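# Insert the steel peg fully into the block's hole

## Task

Push the steel peg completely into the hole in the block. The block must stay put: if it ever shifts more than about a finger's width from its starting spot, the attempt scores zero.

## Robot and tools

Robot: two six-joint arms, left_arm and right_arm. Each has a parallel two-finger gripper and a fisheye wrist camera. Root links in the scene frame: left_arm at (+0.048, +0.232, +0.002) m, right_arm at (+0.027, -0.320, +0.001) m, each with a slight yaw (quat_wxyz +0.999,0,0,+0.033 and +1.000,0,0,-0.015).

Frames: the scene frame has its origin at table height, midway between the nominal bases. +z is up, +x points out over the table, and left_arm is on the +y side. Image left and right do not match arm names. Every hand pose, velocity, Hand target and wrist-camera pose is given in that arm's own base frame. Fixed cameras and the table use the scene frame. end_effector_position is the pinch point between the pads, roughly 1 cm short of the fingertips. The fingers extend along the gripper's +z axis and separate along its y axis. Reported poses can be a few cm off, more when the arm reaches far.

execute_actions(actions, cameras): actions is a list of actions. Each action is a list of up to 15 rows, one per 1/30 s control step; if there are fewer rows, the last one is held to step 15. A row has 14 numbers in [-1, 1]: left_arm dx, dy, dz, rx, ry, rz, opening, then the same seven for right_arm. Both arms are always included. The six pose numbers are an offset, not a pose. They are measured along that arm's base axes from its Hand target at the start of the action. Every row counts from that same start, not from the previous row, and the next action starts again from the new Hand target, so repeating an offset moves the arm further. Scale: 1.0 = 0.6 m or 180 degrees. rx, ry, rz form one rotation vector, applied about the Hand target position. A translation longer than 1.0 is shortened. opening is absolute: +1 is fully open (0.094 m), -1 is closed. All-zero pose numbers ask for nothing new, but they do re-request the Hand target. Always send the opening you want, because 0 is half open. cameras is a list of names, ["all"], or []. By default you get all images for an empty actions list and none otherwise. An unknown name invalidates the call. An empty actions list returns the full state and images.

move(target, speed, blend, opening_speed, grip_force, blocking, cameras): target is one 14-number row or a list of up to 15 rows. All rows are offsets from the Hand targets at the start of the move, not chained. Paths are straight lines that ignore obstacles and the other arm, and all arms finish together. The whole move is capped at 10 s. speed is in m/s, 0.002 to 2.9, default 0.25; rotation rate is at most twice that in rad/s. Give one value, or one per target. blend (m) rounds the corners of a list; 0 stops at each target. opening_speed is the rate on the -1..+1 scale per second, at least 0.2; use it to close gently. grip_force is newtons per pad, 10 to 50, given as one value or one per arm; it stays set until changed. Lower forces close slowly. blocking=false returns after about 0.5 s while the motion continues. The result adds a "move:" line. It shows the ending (done, off_target, moving, held, fault) and the limits that acted: limits=paced means a pose was clipped, limits=held means steps were withheld. done means the arm is at rest within 10 mm and 2 degrees of its target; it says nothing about contact. Fast moves lag, overshoot and strike harder. Avoid paths that pass near an arm's own base, because the elbow can whip around.

wait(seconds): 0 to 3600. Sends nothing new; a running move continues, and the wait returns early when it ends. stop(): brakes the running move. zoom_image(camera, region): camera is cam_high, cam_low, cam_left_wrist or cam_right_wrist. region is [x0, y0, x1, y1] in pixels of that camera's latest image, at most 504x504, origin top-left. read_manual(section="licences") returns only licence text. finished_scene(scene): ends the scene for good; give this scene's number and make no further calls in that reply. Call it only when the peg is fully seated and stays so without the robot.

Result lines: end_effector_position and end_effector_quat_wxyz, Hand target (last commanded pose after clipping, which the next offsets start from), Tool commands, grip_measured (same scale as opening; reads up to about 2.5 mm wide when empty and about 3 mm narrow on a squeezed hard part), grip_effort_nm (gripper motor effort; negative means closing; not a pad force), Joint positions (last value is the opening in m), Joint velocities ("within noise" means still), and Joint torques (joints 1-3 wrap at ±28 N m). MOTOR HOT, OVER-TEMPERATURE FAULT and FAULT lines warn of overheating or stops.

Control behaviour: each step clips the commanded orientation to within 40 degrees of the measured one. Friction and gravity can leave the gripper a few cm short of its target with no contact. If so, send the missing distance as a new offset. An arm blocked by something keeps pressing. To release it, command a target back past the gripper. To release a grasp, command an opening well above grip_measured.

Cameras: cam_high and cam_low are fixed, 896x504; cam_left_wrist and cam_right_wrist are fisheye, 672x504. Calibration is given as intrinsics plus T_world_to_cam. Wrist camera poses are updated in results that include their images.

Avoid: moving the block by more than about 2 cm, dropping the peg or releasing it while it moves, hard hits on the table or block, and contact between the two arms (including closing one gripper on the other's fingers). Also avoid straining a camera cable, knocking things off the table, and overheating motors by holding loads, stretching out or pushing against blocked poses. Insert slowly with modest force. Stray pushes can sometimes nudge loose objects.

Each tool is called in YAML: its name, and indented under it one key for each argument.

## Session

execute_actions:
  actions: []

Scene clock: 0.00 s.
left_arm: end_effector_position=(+0.2567, +0.0693, +0.2403) grip_measured=+1.000 grip_effort_nm=n/a end_effector_quat_wxyz=(+0.317, -0.182, +0.930, -0.045) | right_arm: end_effector_position=(+0.2993, +0.0315, +0.3084) grip_measured=+1.000 grip_effort_nm=n/a end_effector_quat_wxyz=(+0.588, +0.064, +0.775, +0.222)
Joint positions: left_arm=[0.402 1.038 1.183 -1.094 0.21 -0.054 0.094] | right_arm=[-0.137 0.713 0.758 -0.276 -0.405 0.35 0.094]
Joint velocities: within noise
Joint torques (N m): no reading
Heat: left arm: 32 °C; right arm: 36 °C.
Hand target: left_arm +0.2581, +0.0691, +0.2506; +0.334, -0.176, +0.925, -0.043 | right_arm +0.2971, +0.0326, +0.3235; +0.606, +0.053, +0.763, +0.220
Tool commands: left_gripper/opening=+1.0 right_gripper/opening=+1.0

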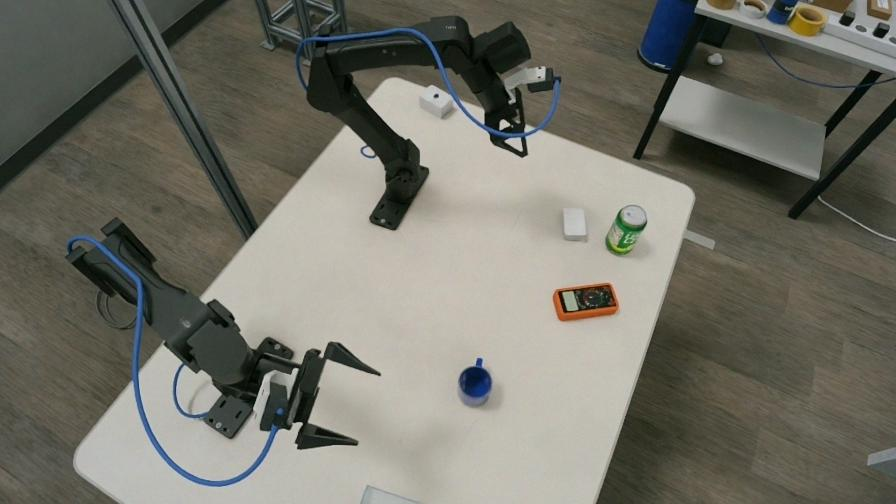

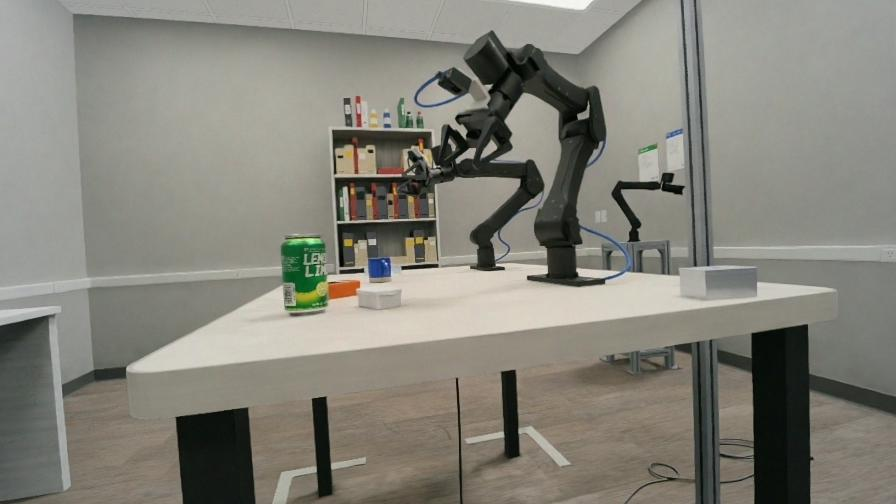

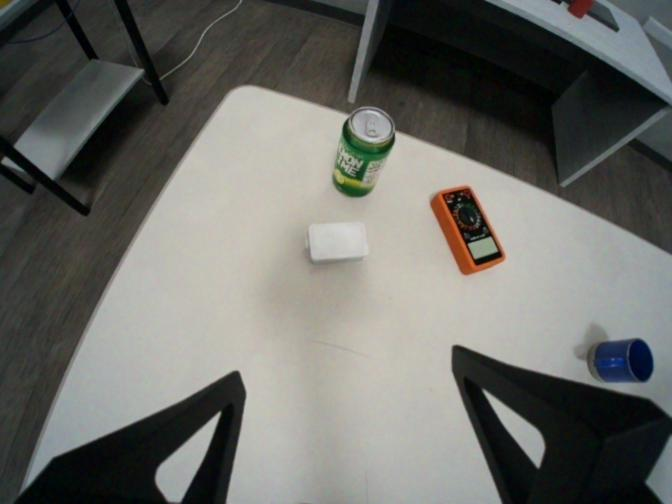

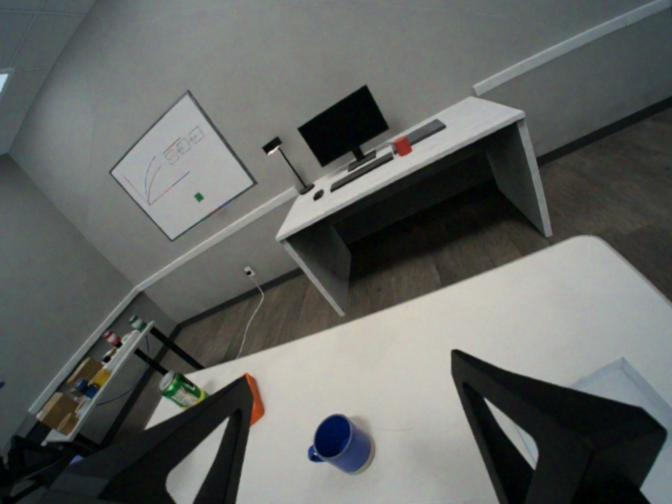

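zoom_image:
  camera: "cam_high"
  region: [380, 50, 660, 260]

zoom_image:
  camera: "cam_low"
  region: [260, 220, 460, 330]

zoom_image:
  camera: "cam_low"
  region: [600, 220, 800, 330]

zoom_image:
  camera: "cam_high"
  region: [300, 400, 500, 504]

zoom_image:
  camera: "cam_left_wrist"
  region: [200, 80, 560, 350]

zoom_image:
  camera: "cam_right_wrist"
  region: [260, 250, 672, 504]

Scaled by 1.800 from the camera's image (finer frame: 1280x720).

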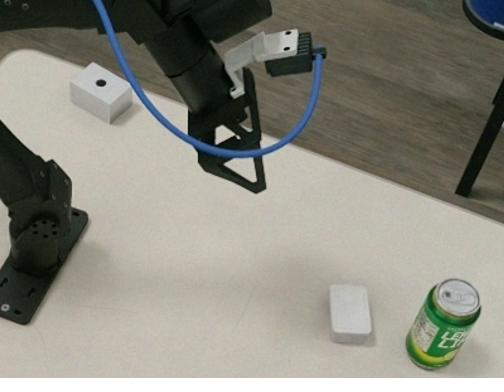

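Scaled by 2.520 from the camera's image (finer frame: 1280x720).

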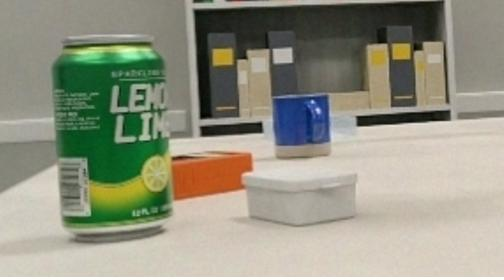

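Scaled by 2.520 from the camera's image (finer frame: 1280x720).

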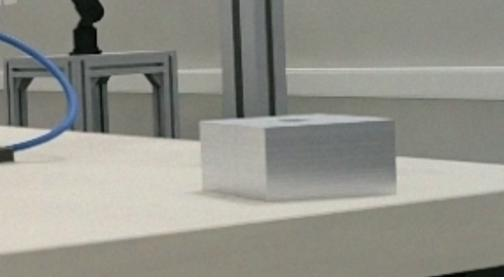

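Scaled by 2.520 from the camera's image (finer frame: 1280x720).

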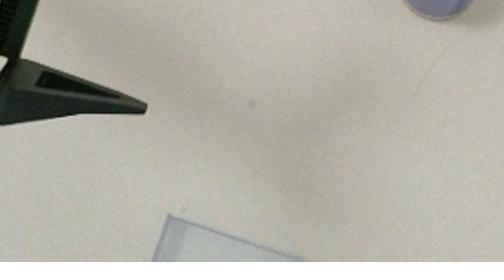

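Scaled by 1.400 from the camera's image (finer frame: 960x720).

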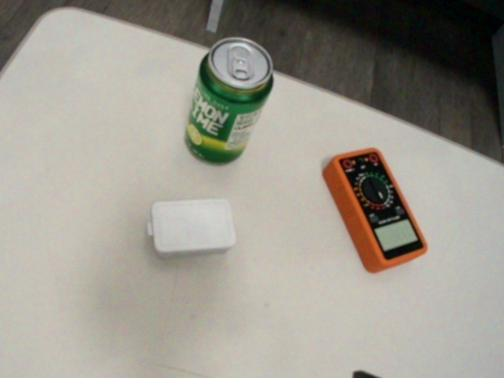

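Scaled by 1.223 from the camera's image (finer frame: 960x720).

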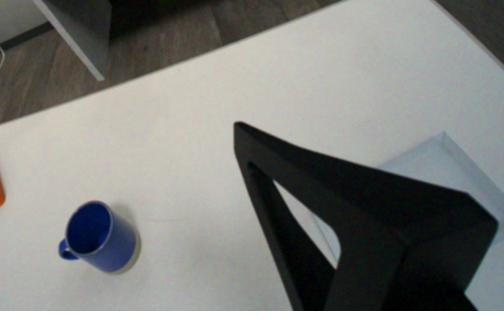

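move:
  target: [0,0,0,0,0,0,1,-0.079,-0.221,-0.0725,-0.152,0.419,0.0367,1]
  cameras: ["all"]

Scene clock: 76.73 s.
left_arm: end_effector_position=(+0.2567, +0.0693, +0.2403) grip_measured=+1.000 grip_effort_nm=-0.02 end_effector_quat_wxyz=(+0.317, -0.182, +0.930, -0.045) | right_arm: end_effector_position=(+0.2493, -0.1020, +0.2734) grip_measured=+1.000 grip_effort_nm=-0.01 end_effector_quat_wxyz=(+0.158, +0.012, +0.986, -0.059)
Joint positions: left_arm=[0.402 1.038 1.183 -1.094 0.21 -0.054 0.094] | right_arm=[-0.399 1.385 1.694 -1.542 -0.011 -0.374 0.094]
Joint torques (N m): left_arm=[0.06 -2.61 7.06 1.69 0.13 -0.01] | right_arm=[0.55 -2.97 6.38 0.86 0.11 -0.04]
Heat: left arm: 33 °C; right arm: 38 °C.
Hand target: left_arm +0.2581, +0.0691, +0.2506; +0.334, -0.176, +0.925, -0.043 | right_arm +0.2497, -0.1000, +0.2800; +0.000, +0.000, +1.000, +0.000
Off the commanded pose: left_arm 0.010 m, 2 deg | right_arm 0.007 m, 19 deg.
joint sent to its limit (right arm) — joint 4 (wrist pitch), lower limit. The joint targets are off in position and orientation.
move: off_target (right_arm)
cam_right_wrist: T_world_to_cam=[[-0.19247, -0.98017, 0.04717, -0.0614], [-0.9808, 0.19061, -0.04124, 0.33252], [0.03143, -0.0542, -0.99804, 0.37205]] pos_world=[0.30262, -0.1034, 0.38793]

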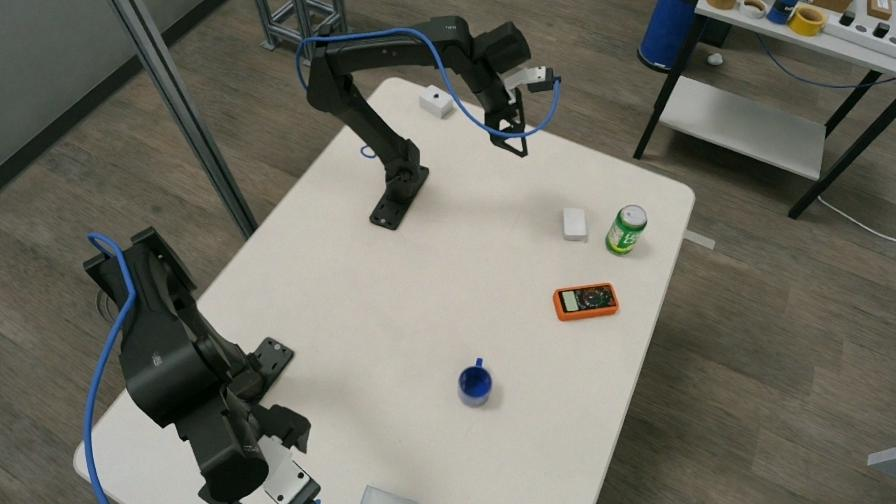

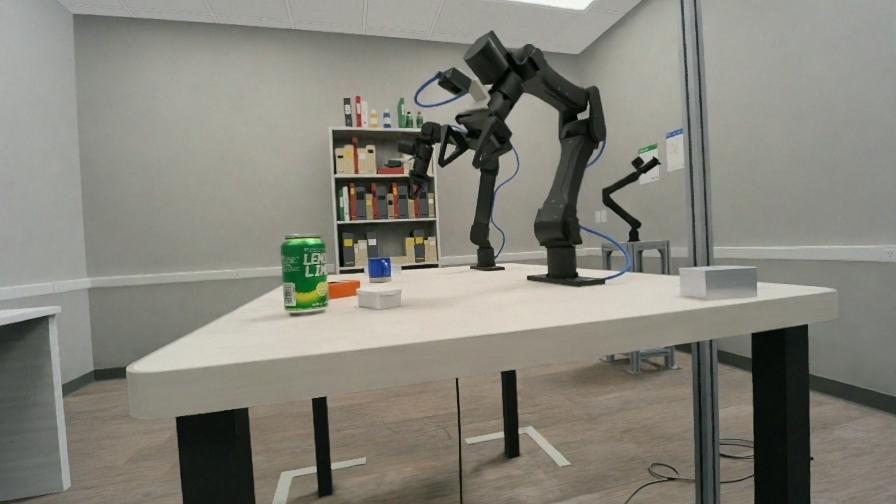

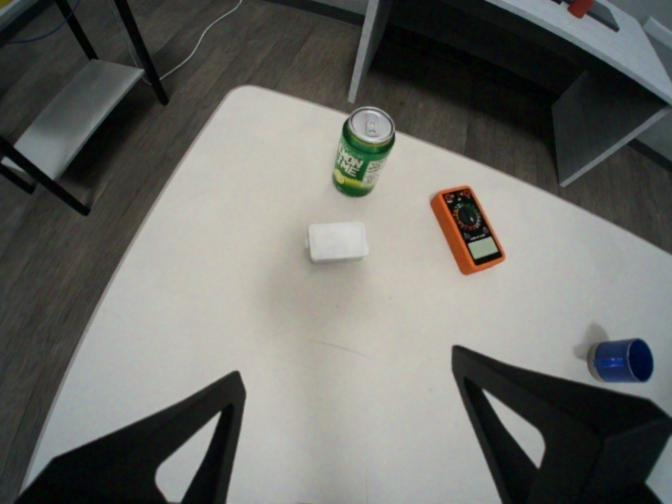

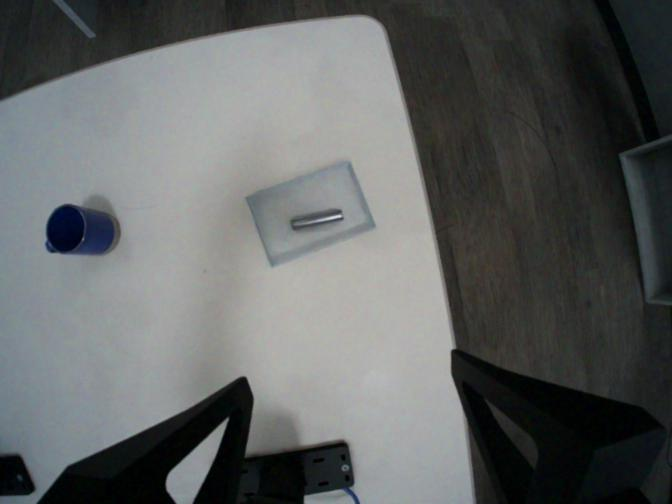

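zoom_image:
  camera: "cam_right_wrist"
  region: [220, 140, 400, 290]

Scaled by 2.800 from the camera's image (finer frame: 960x720).

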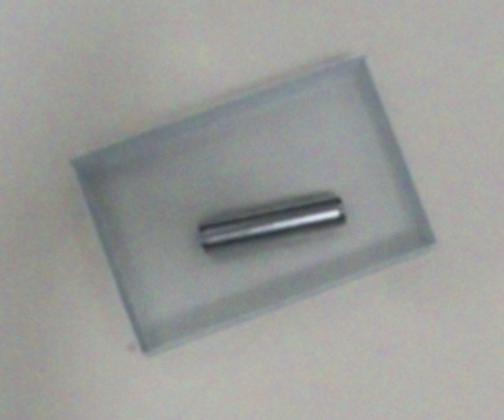

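move:
  target:
    - [-0.1635,0.2182,-0.1177,-0.0694,0.2098,0.1586,1,0.1922,-0.04,-0.2167,0,0,-0.5,0]
    - [-0.4968,0.2765,-0.1177,-0.16,0.1736,0.4175,1,0.1922,-0.04,-0.2167,0,0,-0.5,0]
  blend: [0.05,0]
  cameras: ["all"]

Scene clock: 226.77 s.
left_arm: end_effector_position=(-0.0384, +0.2291, +0.1720) grip_measured=+1.000 grip_effort_nm=-0.02 end_effector_quat_wxyz=(+0.007, +0.771, -0.637, +0.010) | right_arm: end_effector_position=(+0.3602, -0.1175, +0.1455) grip_measured=+0.002 grip_effort_nm=-0.10 end_effector_quat_wxyz=(-0.008, +0.698, +0.716, -0.002)
Joint positions: left_arm=[1.735 1.457 1.382 -1.521 0.003 -0.026 0.094] | right_arm=[-0.319 2.018 1.935 -1.505 -0.003 1.225 0.047]
Joint torques (N m): left_arm=[0.47 -4.72 8.49 0.39 -0.05 0.1] | right_arm=[-0.46 -8.17 7.49 0.26 0.03 0.12]
Heat: left arm: 33 °C; right arm: 37 °C.
Hand target: left_arm -0.0400, +0.2350, +0.1800; +0.000, +0.766, -0.642, +0.000 | right_arm +0.3650, -0.1240, +0.1500; +0.000, +0.707, +0.707, +0.000
Off the commanded pose: left_arm 0.010 m, 2 deg | right_arm 0.009 m, 2 deg.
move: done
cam_left_wrist: T_world_to_cam=[[0.99826, 0.05565, 0.01969, 0.02456], [0.04671, -0.94864, 0.31288, 0.2197], [0.03609, -0.31141, -0.94959, 0.35269]] pos_world=[-0.04751, 0.31688, 0.26569]
cam_right_wrist: T_world_to_cam=[[-0.99052, 0.13732, 0.00387, 0.37577], [0.13238, 0.94661, 0.29393, 0.07799], [0.03669, 0.29166, -0.95582, 0.27271]] pos_world=[0.35188, -0.20496, 0.23628]

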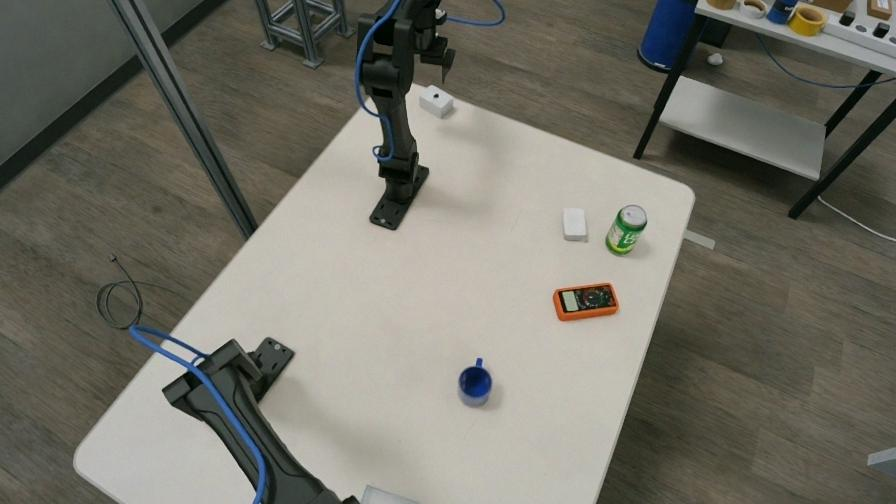

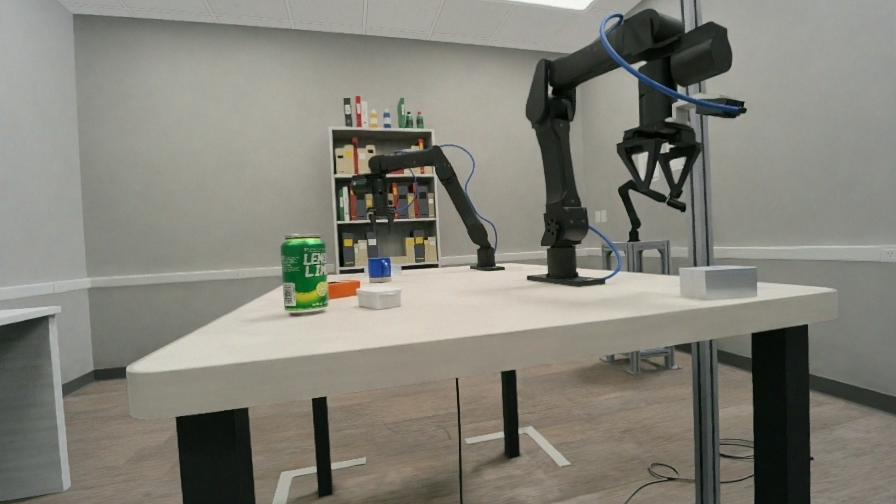

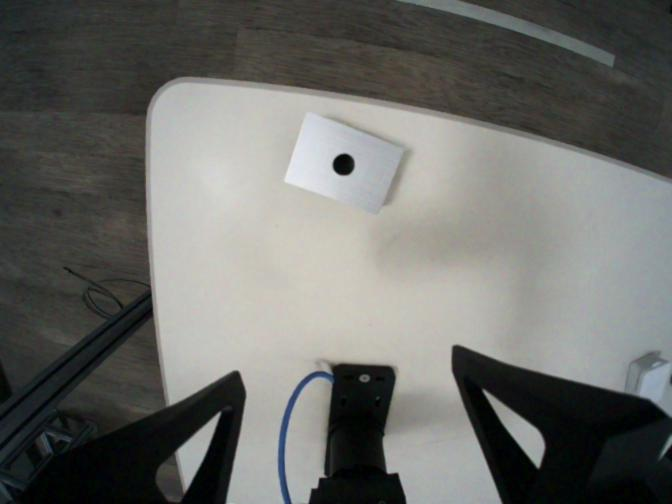

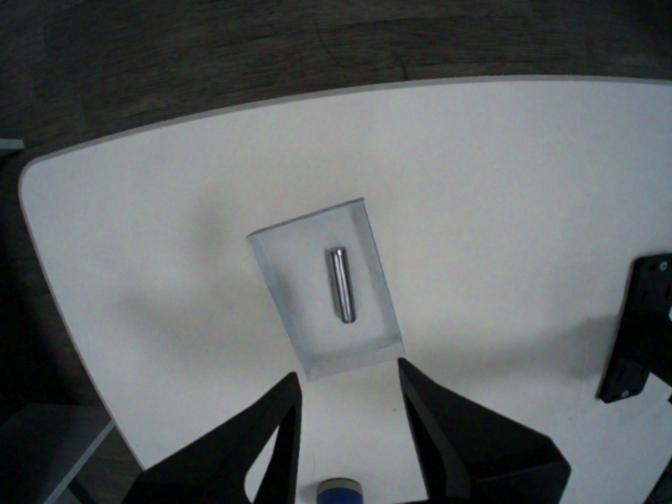

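zoom_image:
  camera: "cam_right_wrist"
  region: [240, 190, 420, 390]

zoom_image:
  camera: "cam_left_wrist"
  region: [275, 100, 415, 220]

Scaled by 2.520 from the camera's image (finer frame: 960x720).

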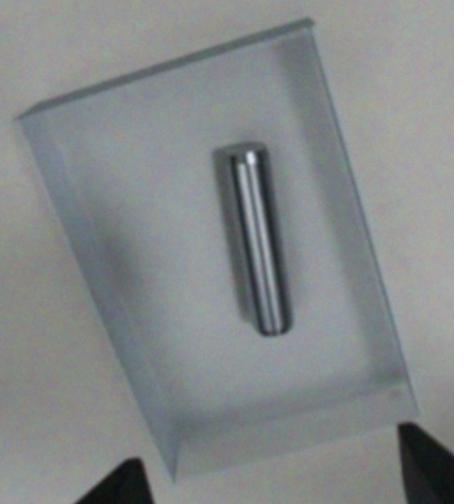

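Scaled by 3.600 from the camera's image (finer frame: 960x720).

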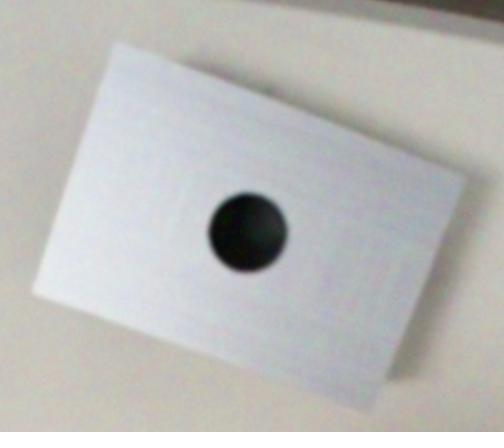

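move:
  target: [0,0,0,0,0,0,1,0.0017,-0.0142,-0.1833,0,0,0,-0.36]
  cameras: ["cam_right_wrist"]
  speed: 0.15

Scene clock: 269.93 s.
left_arm: end_effector_position=(-0.0384, +0.2291, +0.1720) grip_measured=+1.000 grip_effort_nm=-0.02 end_effector_quat_wxyz=(+0.007, +0.771, -0.637, +0.010) | right_arm: end_effector_position=(+0.3635, -0.1267, +0.0419) grip_measured=-0.358 grip_effort_nm=-0.10 end_effector_quat_wxyz=(-0.006, +0.703, +0.711, -0.001)
Joint positions: left_arm=[1.735 1.457 1.382 -1.521 0.003 -0.026 0.094] | right_arm=[-0.339 2.057 1.578 -1.105 -0.003 1.22 0.03]
Joint torques (N m): left_arm=[0.47 -4.64 8.46 0.39 -0.04 0.07] | right_arm=[-0.61 -9.07 4.7 0.52 0.02 -0.02]
Heat: left arm: 35 °C; right arm: 38 °C.
Hand target: left_arm -0.0400, +0.2350, +0.1800; +0.000, +0.766, -0.642, +0.000 | right_arm +0.3660, -0.1325, +0.0400; +0.000, +0.707, +0.707, +0.000
Off the commanded pose: left_arm 0.010 m, 2 deg | right_arm 0.007 m, 1 deg.
move: done
cam_right_wrist: T_world_to_cam=[[-0.9883, 0.1525, -0.0007, 0.38209], [0.14559, 0.9449, 0.29322, 0.11179], [0.04537, 0.28969, -0.95605, 0.17279]] pos_world=[0.35351, -0.21395, 0.13268]

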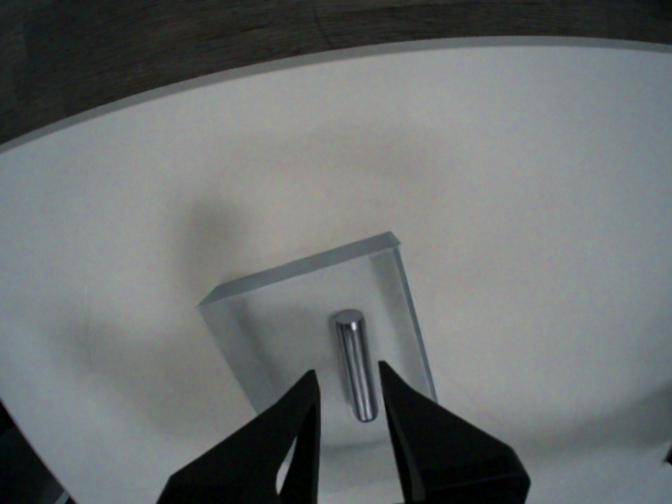

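zoom_image:
  camera: "cam_right_wrist"
  region: [280, 290, 430, 440]

Scaled by 3.360 from the camera's image (finer frame: 960x720).

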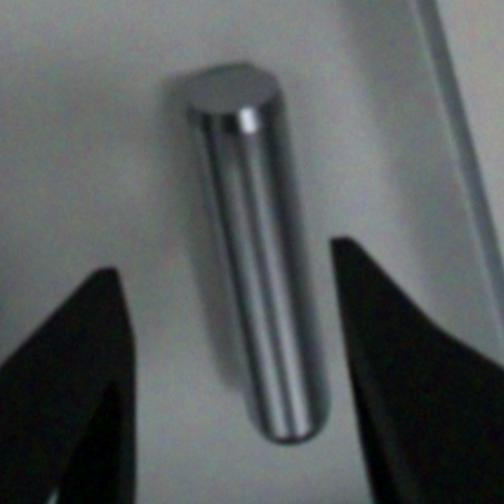

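move:
  target: [0,0,0,0,0,0,1,-0.0058,-0.005,-0.0433,0,0,0,-0.36]
  cameras: ["cam_right_wrist"]
  speed: 0.05

Scene clock: 291.90 s.
left_arm: end_effector_position=(-0.0384, +0.2291, +0.1720) grip_measured=+1.000 grip_effort_nm=-0.02 end_effector_quat_wxyz=(+0.007, +0.771, -0.637, +0.010) | right_arm: end_effector_position=(+0.3616, -0.1297, +0.0184) grip_measured=-0.358 grip_effort_nm=-0.10 end_effector_quat_wxyz=(-0.003, +0.703, +0.712, +0.000)
Joint positions: left_arm=[1.735 1.457 1.382 -1.521 0.003 -0.026 0.094] | right_arm=[-0.349 2.072 1.504 -1.008 -0.003 1.209 0.03]
Joint torques (N m): left_arm=[0.4 -4.68 8.38 0.38 -0.05 0.08] | right_arm=[-0.62 -8.76 4.52 0.53 0.01 -0.02]
Heat: left arm: 35 °C; right arm: 37 °C.
Hand target: left_arm -0.0400, +0.2350, +0.1800; +0.000, +0.766, -0.642, +0.000 | right_arm +0.3625, -0.1355, +0.0140; +0.000, +0.707, +0.707, +0.000
Off the commanded pose: left_arm 0.010 m, 2 deg | right_arm 0.007 m, 1 deg.
move: done
cam_right_wrist: T_world_to_cam=[[-0.9885, 0.15097, -0.00826, 0.38062], [0.14201, 0.94584, 0.29193, 0.12324], [0.05188, 0.2874, -0.9564, 0.14869]] pos_world=[0.35103, -0.21676, 0.10937]

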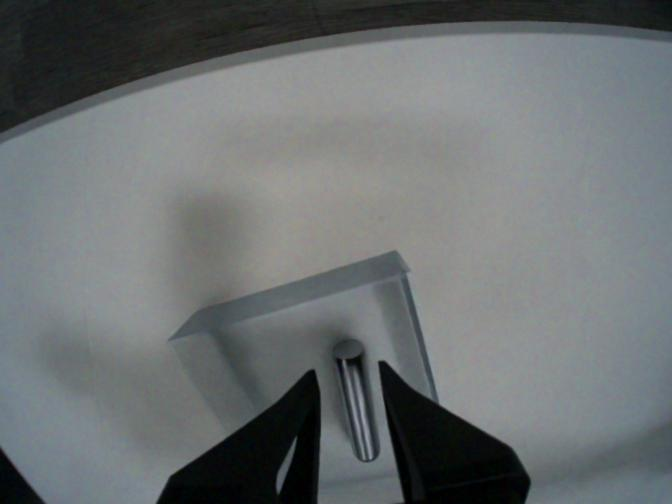

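zoom_image:
  camera: "cam_right_wrist"
  region: [270, 310, 430, 470]

Scaled by 3.150 from the camera's image (finer frame: 960x720).

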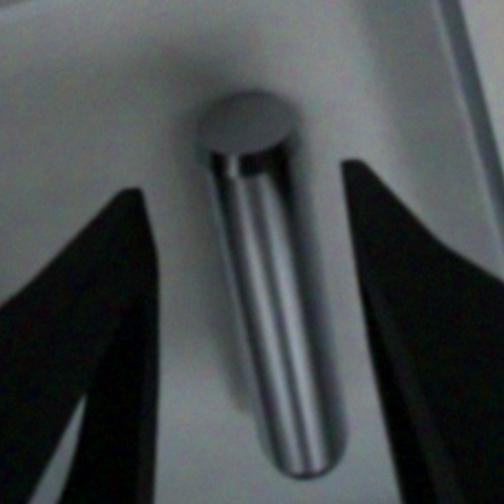

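move:
  target: [0,0,0,0,0,0,1,-0.003,0,-0.0095,0,0,0,-0.36]
  cameras: []
  speed: 0.04

Scene clock: 301.27 s.
left_arm: end_effector_position=(-0.0384, +0.2291, +0.1720) grip_measured=+1.000 grip_effort_nm=-0.01 end_effector_quat_wxyz=(+0.007, +0.771, -0.637, +0.010) | right_arm: end_effector_position=(+0.3603, -0.1293, +0.0133) grip_measured=-0.358 grip_effort_nm=-0.10 end_effector_quat_wxyz=(-0.002, +0.702, +0.712, +0.001)
Joint positions: left_arm=[1.735 1.457 1.382 -1.521 0.003 -0.026 0.094] | right_arm=[-0.349 2.072 1.483 -0.985 -0.003 1.208 0.03]
Joint torques (N m): left_arm=[0.49 -4.75 8.39 0.39 -0.04 0.09] | right_arm=[-0.73 -8.55 4.45 0.55 0.01 -0.02]
Heat: left arm: 35 °C; right arm: 37 °C.
Hand target: left_arm -0.0400, +0.2350, +0.1800; +0.000, +0.766, -0.642, +0.000 | right_arm +0.3607, -0.1355, +0.0083; +0.000, +0.707, +0.707, +0.000
Off the commanded pose: left_arm 0.010 m, 2 deg | right_arm 0.008 m, 1 deg.
move: done

move:
  target: [0,0,0,0,0,0,1,0,0,0,0,0,0,-0.9]
  cameras: ["cam_right_wrist"]
  opening_speed: 0.5

Scene clock: 306.57 s.
left_arm: end_effector_position=(-0.0384, +0.2291, +0.1720) grip_measured=+1.000 grip_effort_nm=-0.02 end_effector_quat_wxyz=(+0.007, +0.771, -0.637, +0.010) | right_arm: end_effector_position=(+0.3632, -0.1295, +0.0175) grip_measured=-0.897 grip_effort_nm=-0.15 end_effector_quat_wxyz=(+0.003, +0.702, +0.712, +0.006)
Joint positions: left_arm=[1.735 1.457 1.382 -1.521 0.003 -0.026 0.094] | right_arm=[-0.349 2.064 1.489 -0.985 -0.008 1.208 0.005]
Joint torques (N m): left_arm=[0.43 -4.7 8.42 0.39 -0.06 0.06] | right_arm=[-0.68 -8.05 3.97 0.57 0.05 -0.02]
Heat: left arm: 35 °C; right arm: 36 °C.
Hand target: left_arm -0.0400, +0.2350, +0.1800; +0.000, +0.766, -0.642, +0.000 | right_arm +0.3607, -0.1355, +0.0083; +0.000, +0.707, +0.707, +0.000
Off the commanded pose: left_arm 0.010 m, 2 deg | right_arm 0.011 m, 1 deg.
move: done
cam_right_wrist: T_world_to_cam=[[-0.98848, 0.14938, -0.02418, 0.38227], [0.13584, 0.94633, 0.29326, 0.12525], [0.0667, 0.28659, -0.95573, 0.14213]] pos_world=[0.35137, -0.21637, 0.10836]

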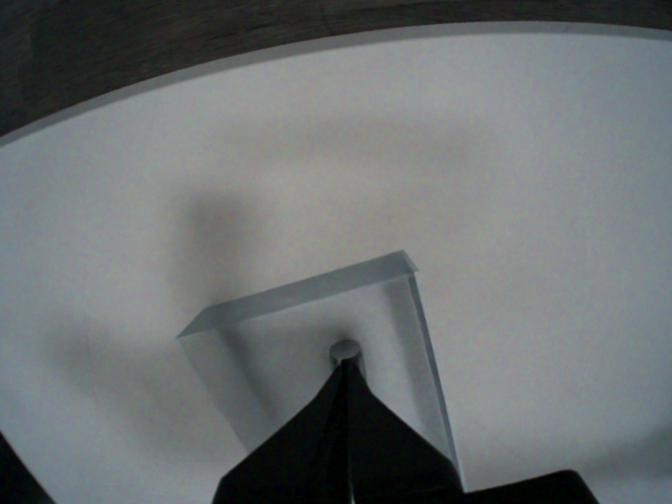

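move:
  target:
    - [0,0,0,0,0,0,1,0,0,0.035,0,0,0,-0.9]
    - [0,0,0,0,0,0,1,0,0,0.035,0,0,0,-0.36]
  cameras: ["cam_right_wrist"]
  speed: 0.1

zoom_image:
  camera: "cam_right_wrist"
  region: [260, 290, 440, 470]

Scene clock: 316.00 s.
left_arm: end_effector_position=(-0.0384, +0.2291, +0.1720) grip_measured=+1.000 grip_effort_nm=-0.02 end_effector_quat_wxyz=(+0.007, +0.771, -0.637, +0.010) | right_arm: end_effector_position=(+0.3564, -0.1282, +0.0188) grip_measured=-0.362 grip_effort_nm=0.09 end_effector_quat_wxyz=(-0.011, +0.703, +0.711, -0.001)
Joint positions: left_arm=[1.735 1.457 1.382 -1.521 0.003 -0.026 0.094] | right_arm=[-0.352 2.066 1.496 -1.022 -0.008 1.208 0.03]
Joint torques (N m): left_arm=[0.44 -4.66 8.39 0.38 -0.07 0.08] | right_arm=[-0.49 -10.13 7.15 0.1 0.06 0]
Heat: left arm: 35 °C; right arm: 37 °C.
Hand target: left_arm -0.0400, +0.2350, +0.1800; +0.000, +0.766, -0.642, +0.000 | right_arm +0.3607, -0.1355, +0.0293; +0.000, +0.707, +0.707, +0.000
Off the commanded pose: left_arm 0.010 m, 2 deg | right_arm 0.013 m, 1 deg.
move: off_target (right_arm); target 2's new opening was sent with right_arm's hand 0.013 m and 1 deg from that target
cam_right_wrist: T_world_to_cam=[[-0.98828, 0.15252, 0.00589, 0.37515], [0.14728, 0.94277, 0.29914, 0.12004], [0.04007, 0.2965, -0.95419, 0.15427]] pos_world=[0.34689, -0.21613, 0.10909]

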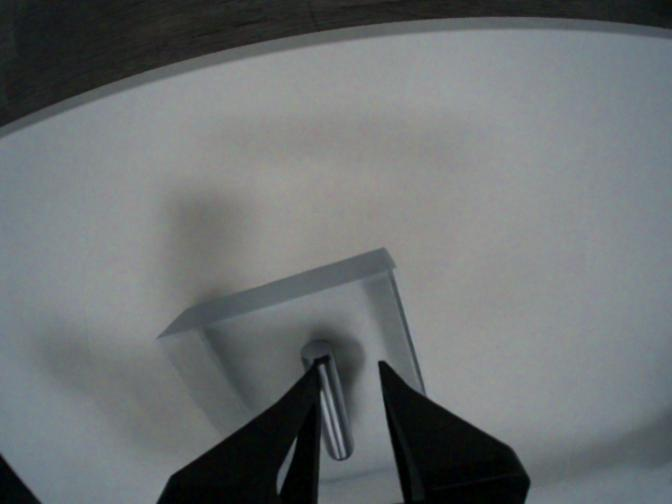

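Scaled by 2.800 from the camera's image (finer frame: 960x720).

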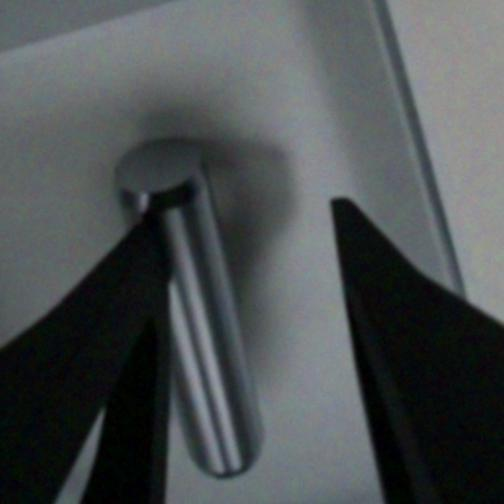

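move:
  target: [0,0,0,0,0,0,1,0,0,0.04,0,0,0,-0.36]
  cameras: ["cam_right_wrist"]
  speed: 0.1

zoom_image:
  camera: "cam_right_wrist"
  region: [260, 290, 440, 470]

Scene clock: 322.80 s.
left_arm: end_effector_position=(-0.0384, +0.2291, +0.1720) grip_measured=+1.000 grip_effort_nm=-0.02 end_effector_quat_wxyz=(+0.007, +0.771, -0.637, +0.010) | right_arm: end_effector_position=(+0.3545, -0.1275, +0.0335) grip_measured=-0.362 grip_effort_nm=0.08 end_effector_quat_wxyz=(-0.023, +0.703, +0.711, -0.006)
Joint positions: left_arm=[1.735 1.457 1.382 -1.521 0.003 -0.026 0.094] | right_arm=[-0.352 2.066 1.556 -1.108 -0.008 1.208 0.03]
Joint torques (N m): left_arm=[0.47 -4.72 8.39 0.39 -0.06 0.08] | right_arm=[-0.5 -12.08 7.42 0.05 0.06 -0.01]
Heat: left arm: 35 °C; right arm: 37 °C.
Hand target: left_arm -0.0400, +0.2350, +0.1800; +0.000, +0.766, -0.642, +0.000 | right_arm +0.3607, -0.1355, +0.0533; +0.000, +0.707, +0.707, +0.000
Off the commanded pose: left_arm 0.010 m, 2 deg | right_arm 0.022 m, 3 deg.
move: off_target (right_arm)
cam_right_wrist: T_world_to_cam=[[-0.98781, 0.15244, 0.03144, 0.37197], [0.15475, 0.94008, 0.30383, 0.11213], [0.01676, 0.30499, -0.95221, 0.17736]] pos_world=[0.34712, -0.2162, 0.12312]

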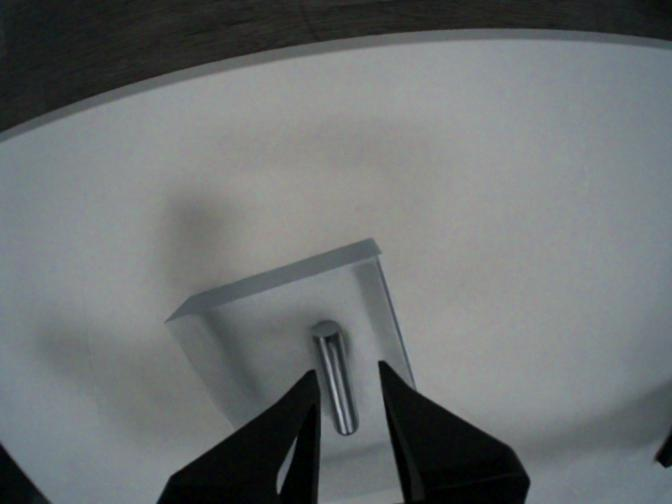

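Scaled by 2.800 from the camera's image (finer frame: 960x720).

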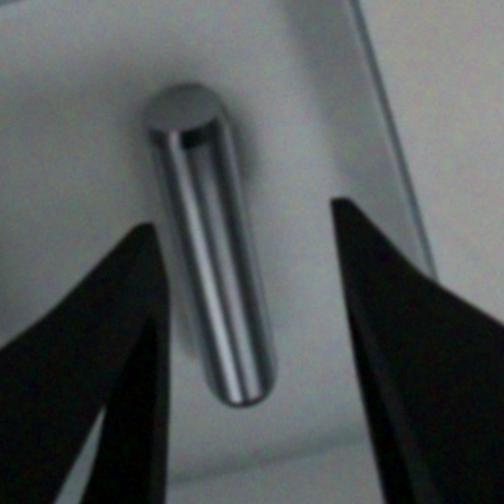

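move:
  target:
    - [0,0,0,0,0,0,1,0.005,0,0.0333,0,0,0,-0.36]
    - [0,0,0,0,0,0,1,0.0017,0,-0.0863,0,0,0,-0.36]
  cameras: ["cam_right_wrist"]
  speed: [0.15,0.06]

zoom_image:
  camera: "cam_right_wrist"
  region: [260, 310, 440, 490]

Scene clock: 341.00 s.
left_arm: end_effector_position=(-0.0384, +0.2291, +0.1720) grip_measured=+1.000 grip_effort_nm=-0.02 end_effector_quat_wxyz=(+0.007, +0.771, -0.637, +0.010) | right_arm: end_effector_position=(+0.3607, -0.1298, +0.0055) grip_measured=-0.362 grip_effort_nm=0.08 end_effector_quat_wxyz=(-0.005, +0.703, +0.711, +0.002)
Joint positions: left_arm=[1.735 1.457 1.382 -1.521 0.003 -0.026 0.094] | right_arm=[-0.352 2.087 1.473 -0.963 -0.008 1.208 0.03]
Joint torques (N m): left_arm=[0.46 -4.75 8.39 0.39 -0.05 0.09] | right_arm=[-0.47 -8.84 4.49 0.54 0.05 0.01]
Heat: left arm: 35 °C; right arm: 37 °C.
Hand target: left_arm -0.0400, +0.2350, +0.1800; +0.000, +0.766, -0.642, +0.000 | right_arm +0.3618, -0.1355, +0.0016; +0.000, +0.707, +0.707, +0.000
Off the commanded pose: left_arm 0.010 m, 2 deg | right_arm 0.007 m, 1 deg.
move: done
cam_right_wrist: T_world_to_cam=[[-0.98827, 0.15252, -0.00769, 0.3798], [0.14341, 0.94421, 0.29648, 0.12644], [0.05248, 0.2919, -0.95501, 0.1368]] pos_world=[0.35003, -0.21724, 0.09607]

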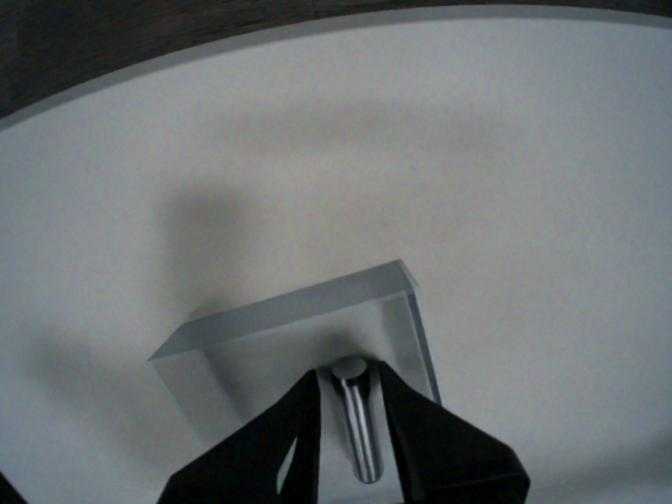

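Scaled by 2.800 from the camera's image (finer frame: 960x720).

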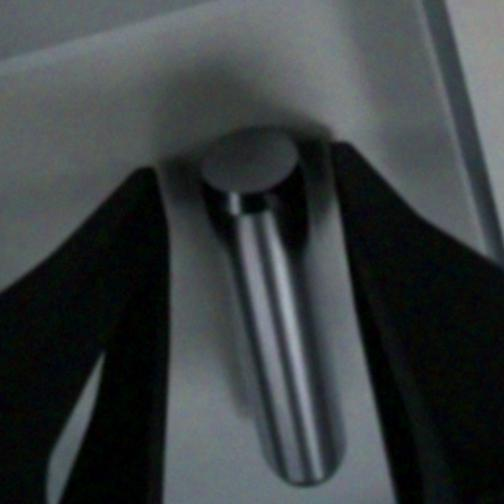

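move:
  target: [0,0,0,0,0,0,1,0,0,0,0,0,0,-0.9]
  cameras: ["cam_right_wrist"]
  opening_speed: 0.5

Scene clock: 345.27 s.
left_arm: end_effector_position=(-0.0384, +0.2291, +0.1720) grip_measured=+1.000 grip_effort_nm=-0.02 end_effector_quat_wxyz=(+0.007, +0.771, -0.637, +0.010) | right_arm: end_effector_position=(+0.3607, -0.1298, +0.0055) grip_measured=-0.650 grip_effort_nm=-1.03 end_effector_quat_wxyz=(-0.005, +0.703, +0.711, +0.002)
Joint positions: left_arm=[1.735 1.457 1.382 -1.521 0.003 -0.026 0.094] | right_arm=[-0.352 2.087 1.473 -0.963 -0.008 1.208 0.016]
Joint torques (N m): left_arm=[0.46 -4.64 8.4 0.38 -0.05 0.07] | right_arm=[-0.4 -8.8 4.48 0.52 0.06 0]
Heat: left arm: 35 °C; right arm: 37 °C.
Hand target: left_arm -0.0400, +0.2350, +0.1800; +0.000, +0.766, -0.642, +0.000 | right_arm +0.3618, -0.1355, +0.0016; +0.000, +0.707, +0.707, +0.000
Off the commanded pose: left_arm 0.010 m, 2 deg | right_arm 0.007 m, 1 deg.
move: done
cam_right_wrist: T_world_to_cam=[[-0.98827, 0.15252, -0.00769, 0.3798], [0.14341, 0.94421, 0.29648, 0.12644], [0.05248, 0.2919, -0.95501, 0.1368]] pos_world=[0.35003, -0.21724, 0.09607]

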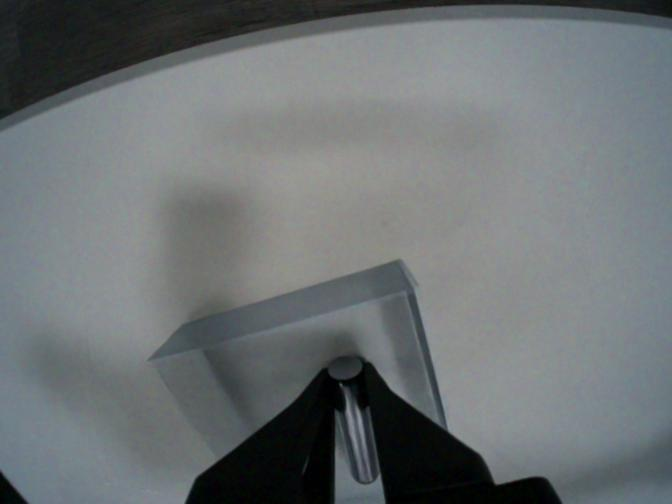

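move:
  target: [0,0,0,0,0,0,1,0,0.01,0.2,0,0,0,-0.9]
  cameras: ["cam_right_wrist"]
  speed: 0.15

zoom_image:
  camera: "cam_right_wrist"
  region: [230, 300, 470, 504]

Scene clock: 351.77 s.
left_arm: end_effector_position=(-0.0384, +0.2291, +0.1720) grip_measured=+1.000 grip_effort_nm=-0.02 end_effector_quat_wxyz=(+0.007, +0.771, -0.637, +0.010) | right_arm: end_effector_position=(+0.3567, -0.1283, +0.0968) grip_measured=-0.651 grip_effort_nm=-1.04 end_effector_quat_wxyz=(-0.028, +0.703, +0.711, -0.008)
Joint positions: left_arm=[1.735 1.457 1.382 -1.521 0.003 -0.026 0.094] | right_arm=[-0.352 2.049 1.785 -1.364 -0.008 1.208 0.016]
Joint torques (N m): left_arm=[0.39 -4.66 8.39 0.4 -0.06 0.09] | right_arm=[0.4 -12.92 7.88 -0.01 0.04 0.13]
Heat: left arm: 35 °C; right arm: 37 °C.
Hand target: left_arm -0.0400, +0.2350, +0.1800; +0.000, +0.766, -0.642, +0.000 | right_arm +0.3618, -0.1295, +0.1216; +0.000, +0.707, +0.707, +0.000
Off the commanded pose: left_arm 0.010 m, 2 deg | right_arm 0.025 m, 3 deg.
move: off_target (right_arm)
cam_right_wrist: T_world_to_cam=[[-0.98746, 0.15221, 0.04194, 0.37117], [0.15773, 0.93897, 0.30571, 0.09194], [0.00715, 0.30849, -0.9512, 0.2417]] pos_world=[0.35029, -0.21739, 0.18623]

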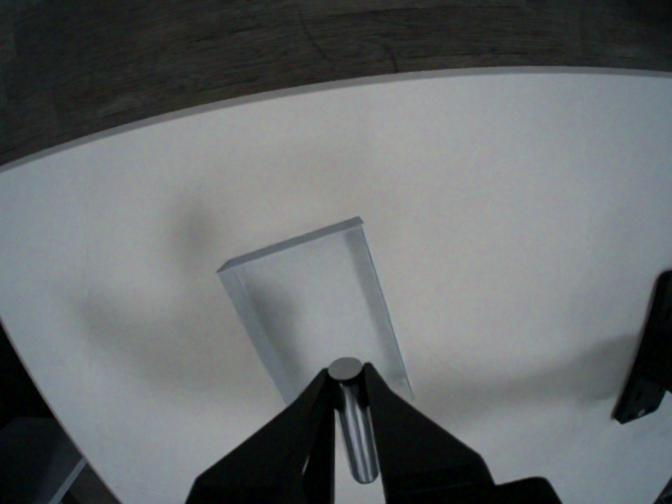

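Scaled by 2.100 from the camera's image (finer frame: 960x720).

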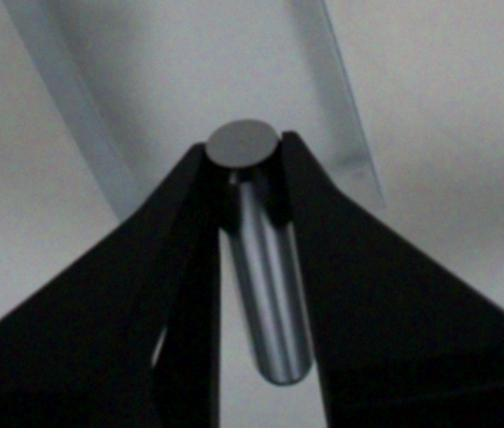

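move:
  target:
    - [0.5678,-0.2093,0.1167,0.2343,-0.1351,-0.42,0.064,-0.1412,0.481,0.0723,0,0,0.1928,-0.9]
    - [0.3472,-0.8937,-0.0167,0.2212,-0.62,-0.6491,0.064,-0.1412,0.481,0.0723,0,0,0.1928,-0.9]
  blend: [0.08,0]
  cameras: ["all"]

Scene clock: 448.33 s.
left_arm: end_effector_position=(+0.1712, -0.3015, +0.1634) grip_measured=+0.066 grip_effort_nm=-0.11 end_effector_quat_wxyz=(+0.601, +0.358, +0.624, -0.348) | right_arm: end_effector_position=(+0.2747, +0.1582, +0.1525) grip_measured=-0.651 grip_effort_nm=-1.04 end_effector_quat_wxyz=(-0.010, +0.458, +0.889, -0.008)
Joint positions: left_arm=[-1.07 1.261 0.12 1.105 -0.023 -0.005 0.05] | right_arm=[0.515 1.77 1.631 -1.456 -0.008 1.467 0.016]
Joint torques (N m): left_arm=[0.25 -2.21 4.25 2.72 0.13 0.05] | right_arm=[0.4 -7.62 7.9 0.04 0.06 0.14]
Heat: left arm: 34 °C; right arm: 39 °C.
Hand target: left_arm +0.1683, -0.3012, +0.1700; +0.610, +0.357, +0.610, -0.358 | right_arm +0.2770, +0.1591, +0.1649; +0.000, +0.464, +0.886, +0.000
Off the commanded pose: left_arm 0.007 m, 2 deg | right_arm 0.013 m, 2 deg.
move: off_target (right_arm)
cam_left_wrist: T_world_to_cam=[[-0.86751, -0.48016, -0.12987, 0.02729], [-0.05025, 0.34435, -0.93749, 0.32003], [0.49487, -0.80676, -0.32286, -0.15856]] pos_world=[0.11823, -0.22502, 0.25238]
cam_right_wrist: T_world_to_cam=[[-0.89852, -0.43879, 0.01129, 0.31801], [-0.41644, 0.8603, 0.29404, -0.00934], [-0.13874, 0.2595, -0.95573, 0.25534]] pos_world=[0.31727, 0.08131, 0.24319]

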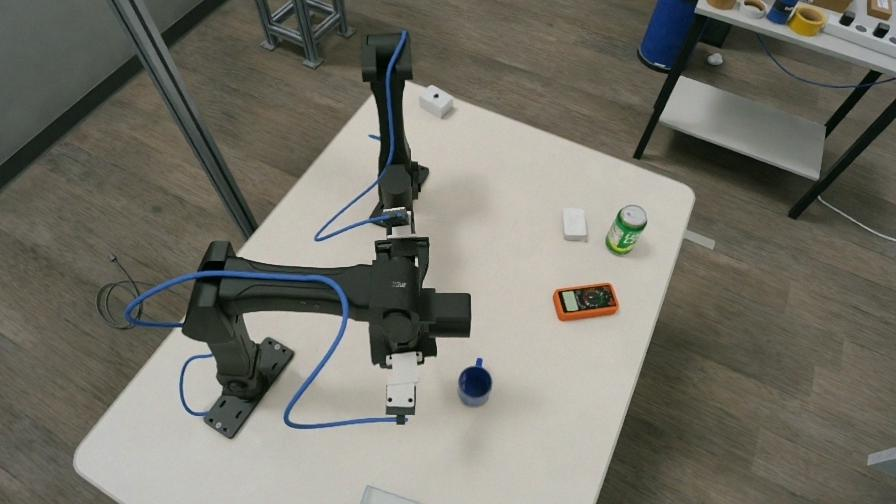

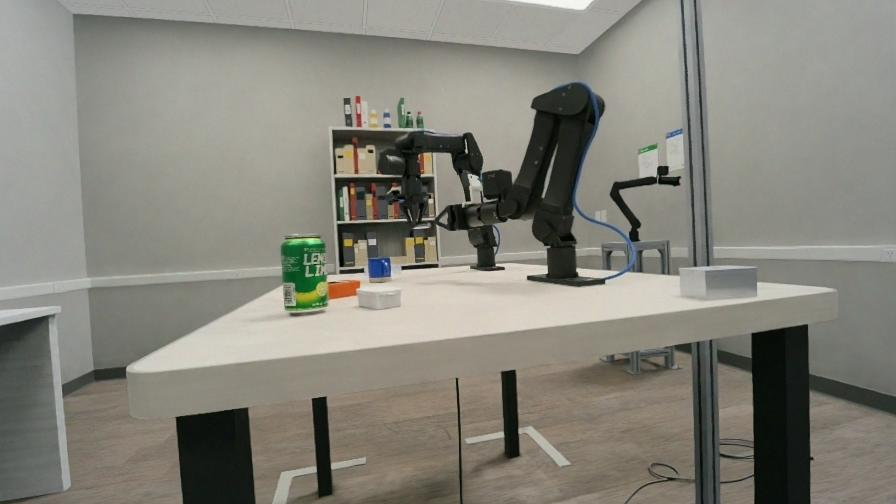

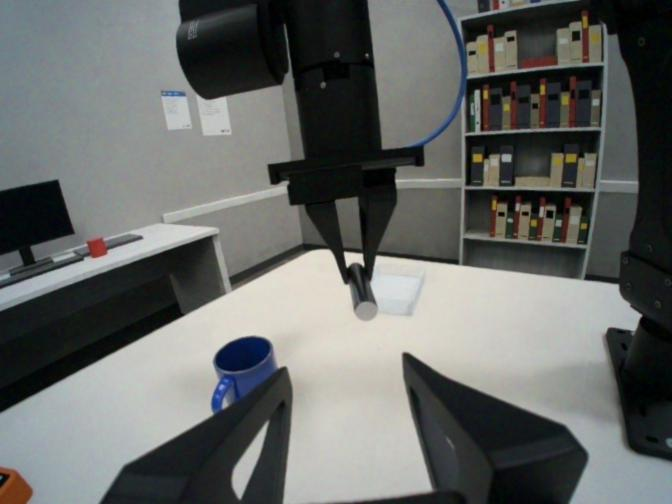

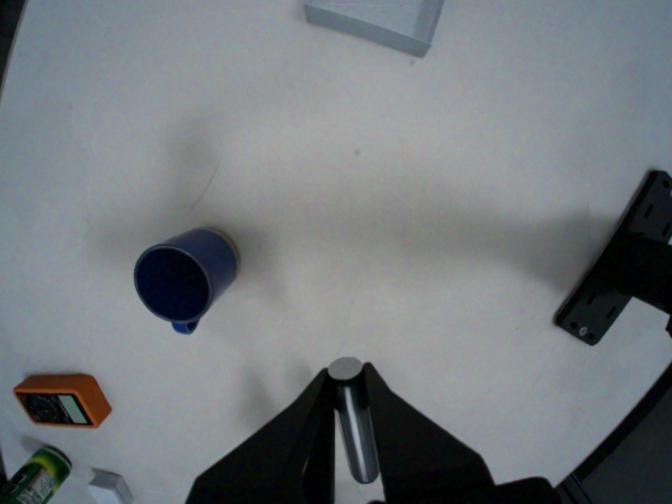

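zoom_image:
  camera: "cam_left_wrist"
  region: [270, 240, 450, 390]

Scaled by 2.800 from the camera's image (finer frame: 960x720).

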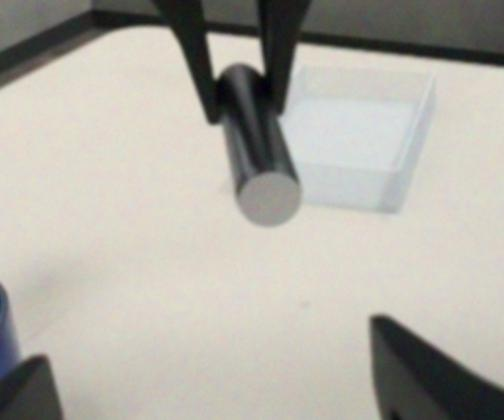

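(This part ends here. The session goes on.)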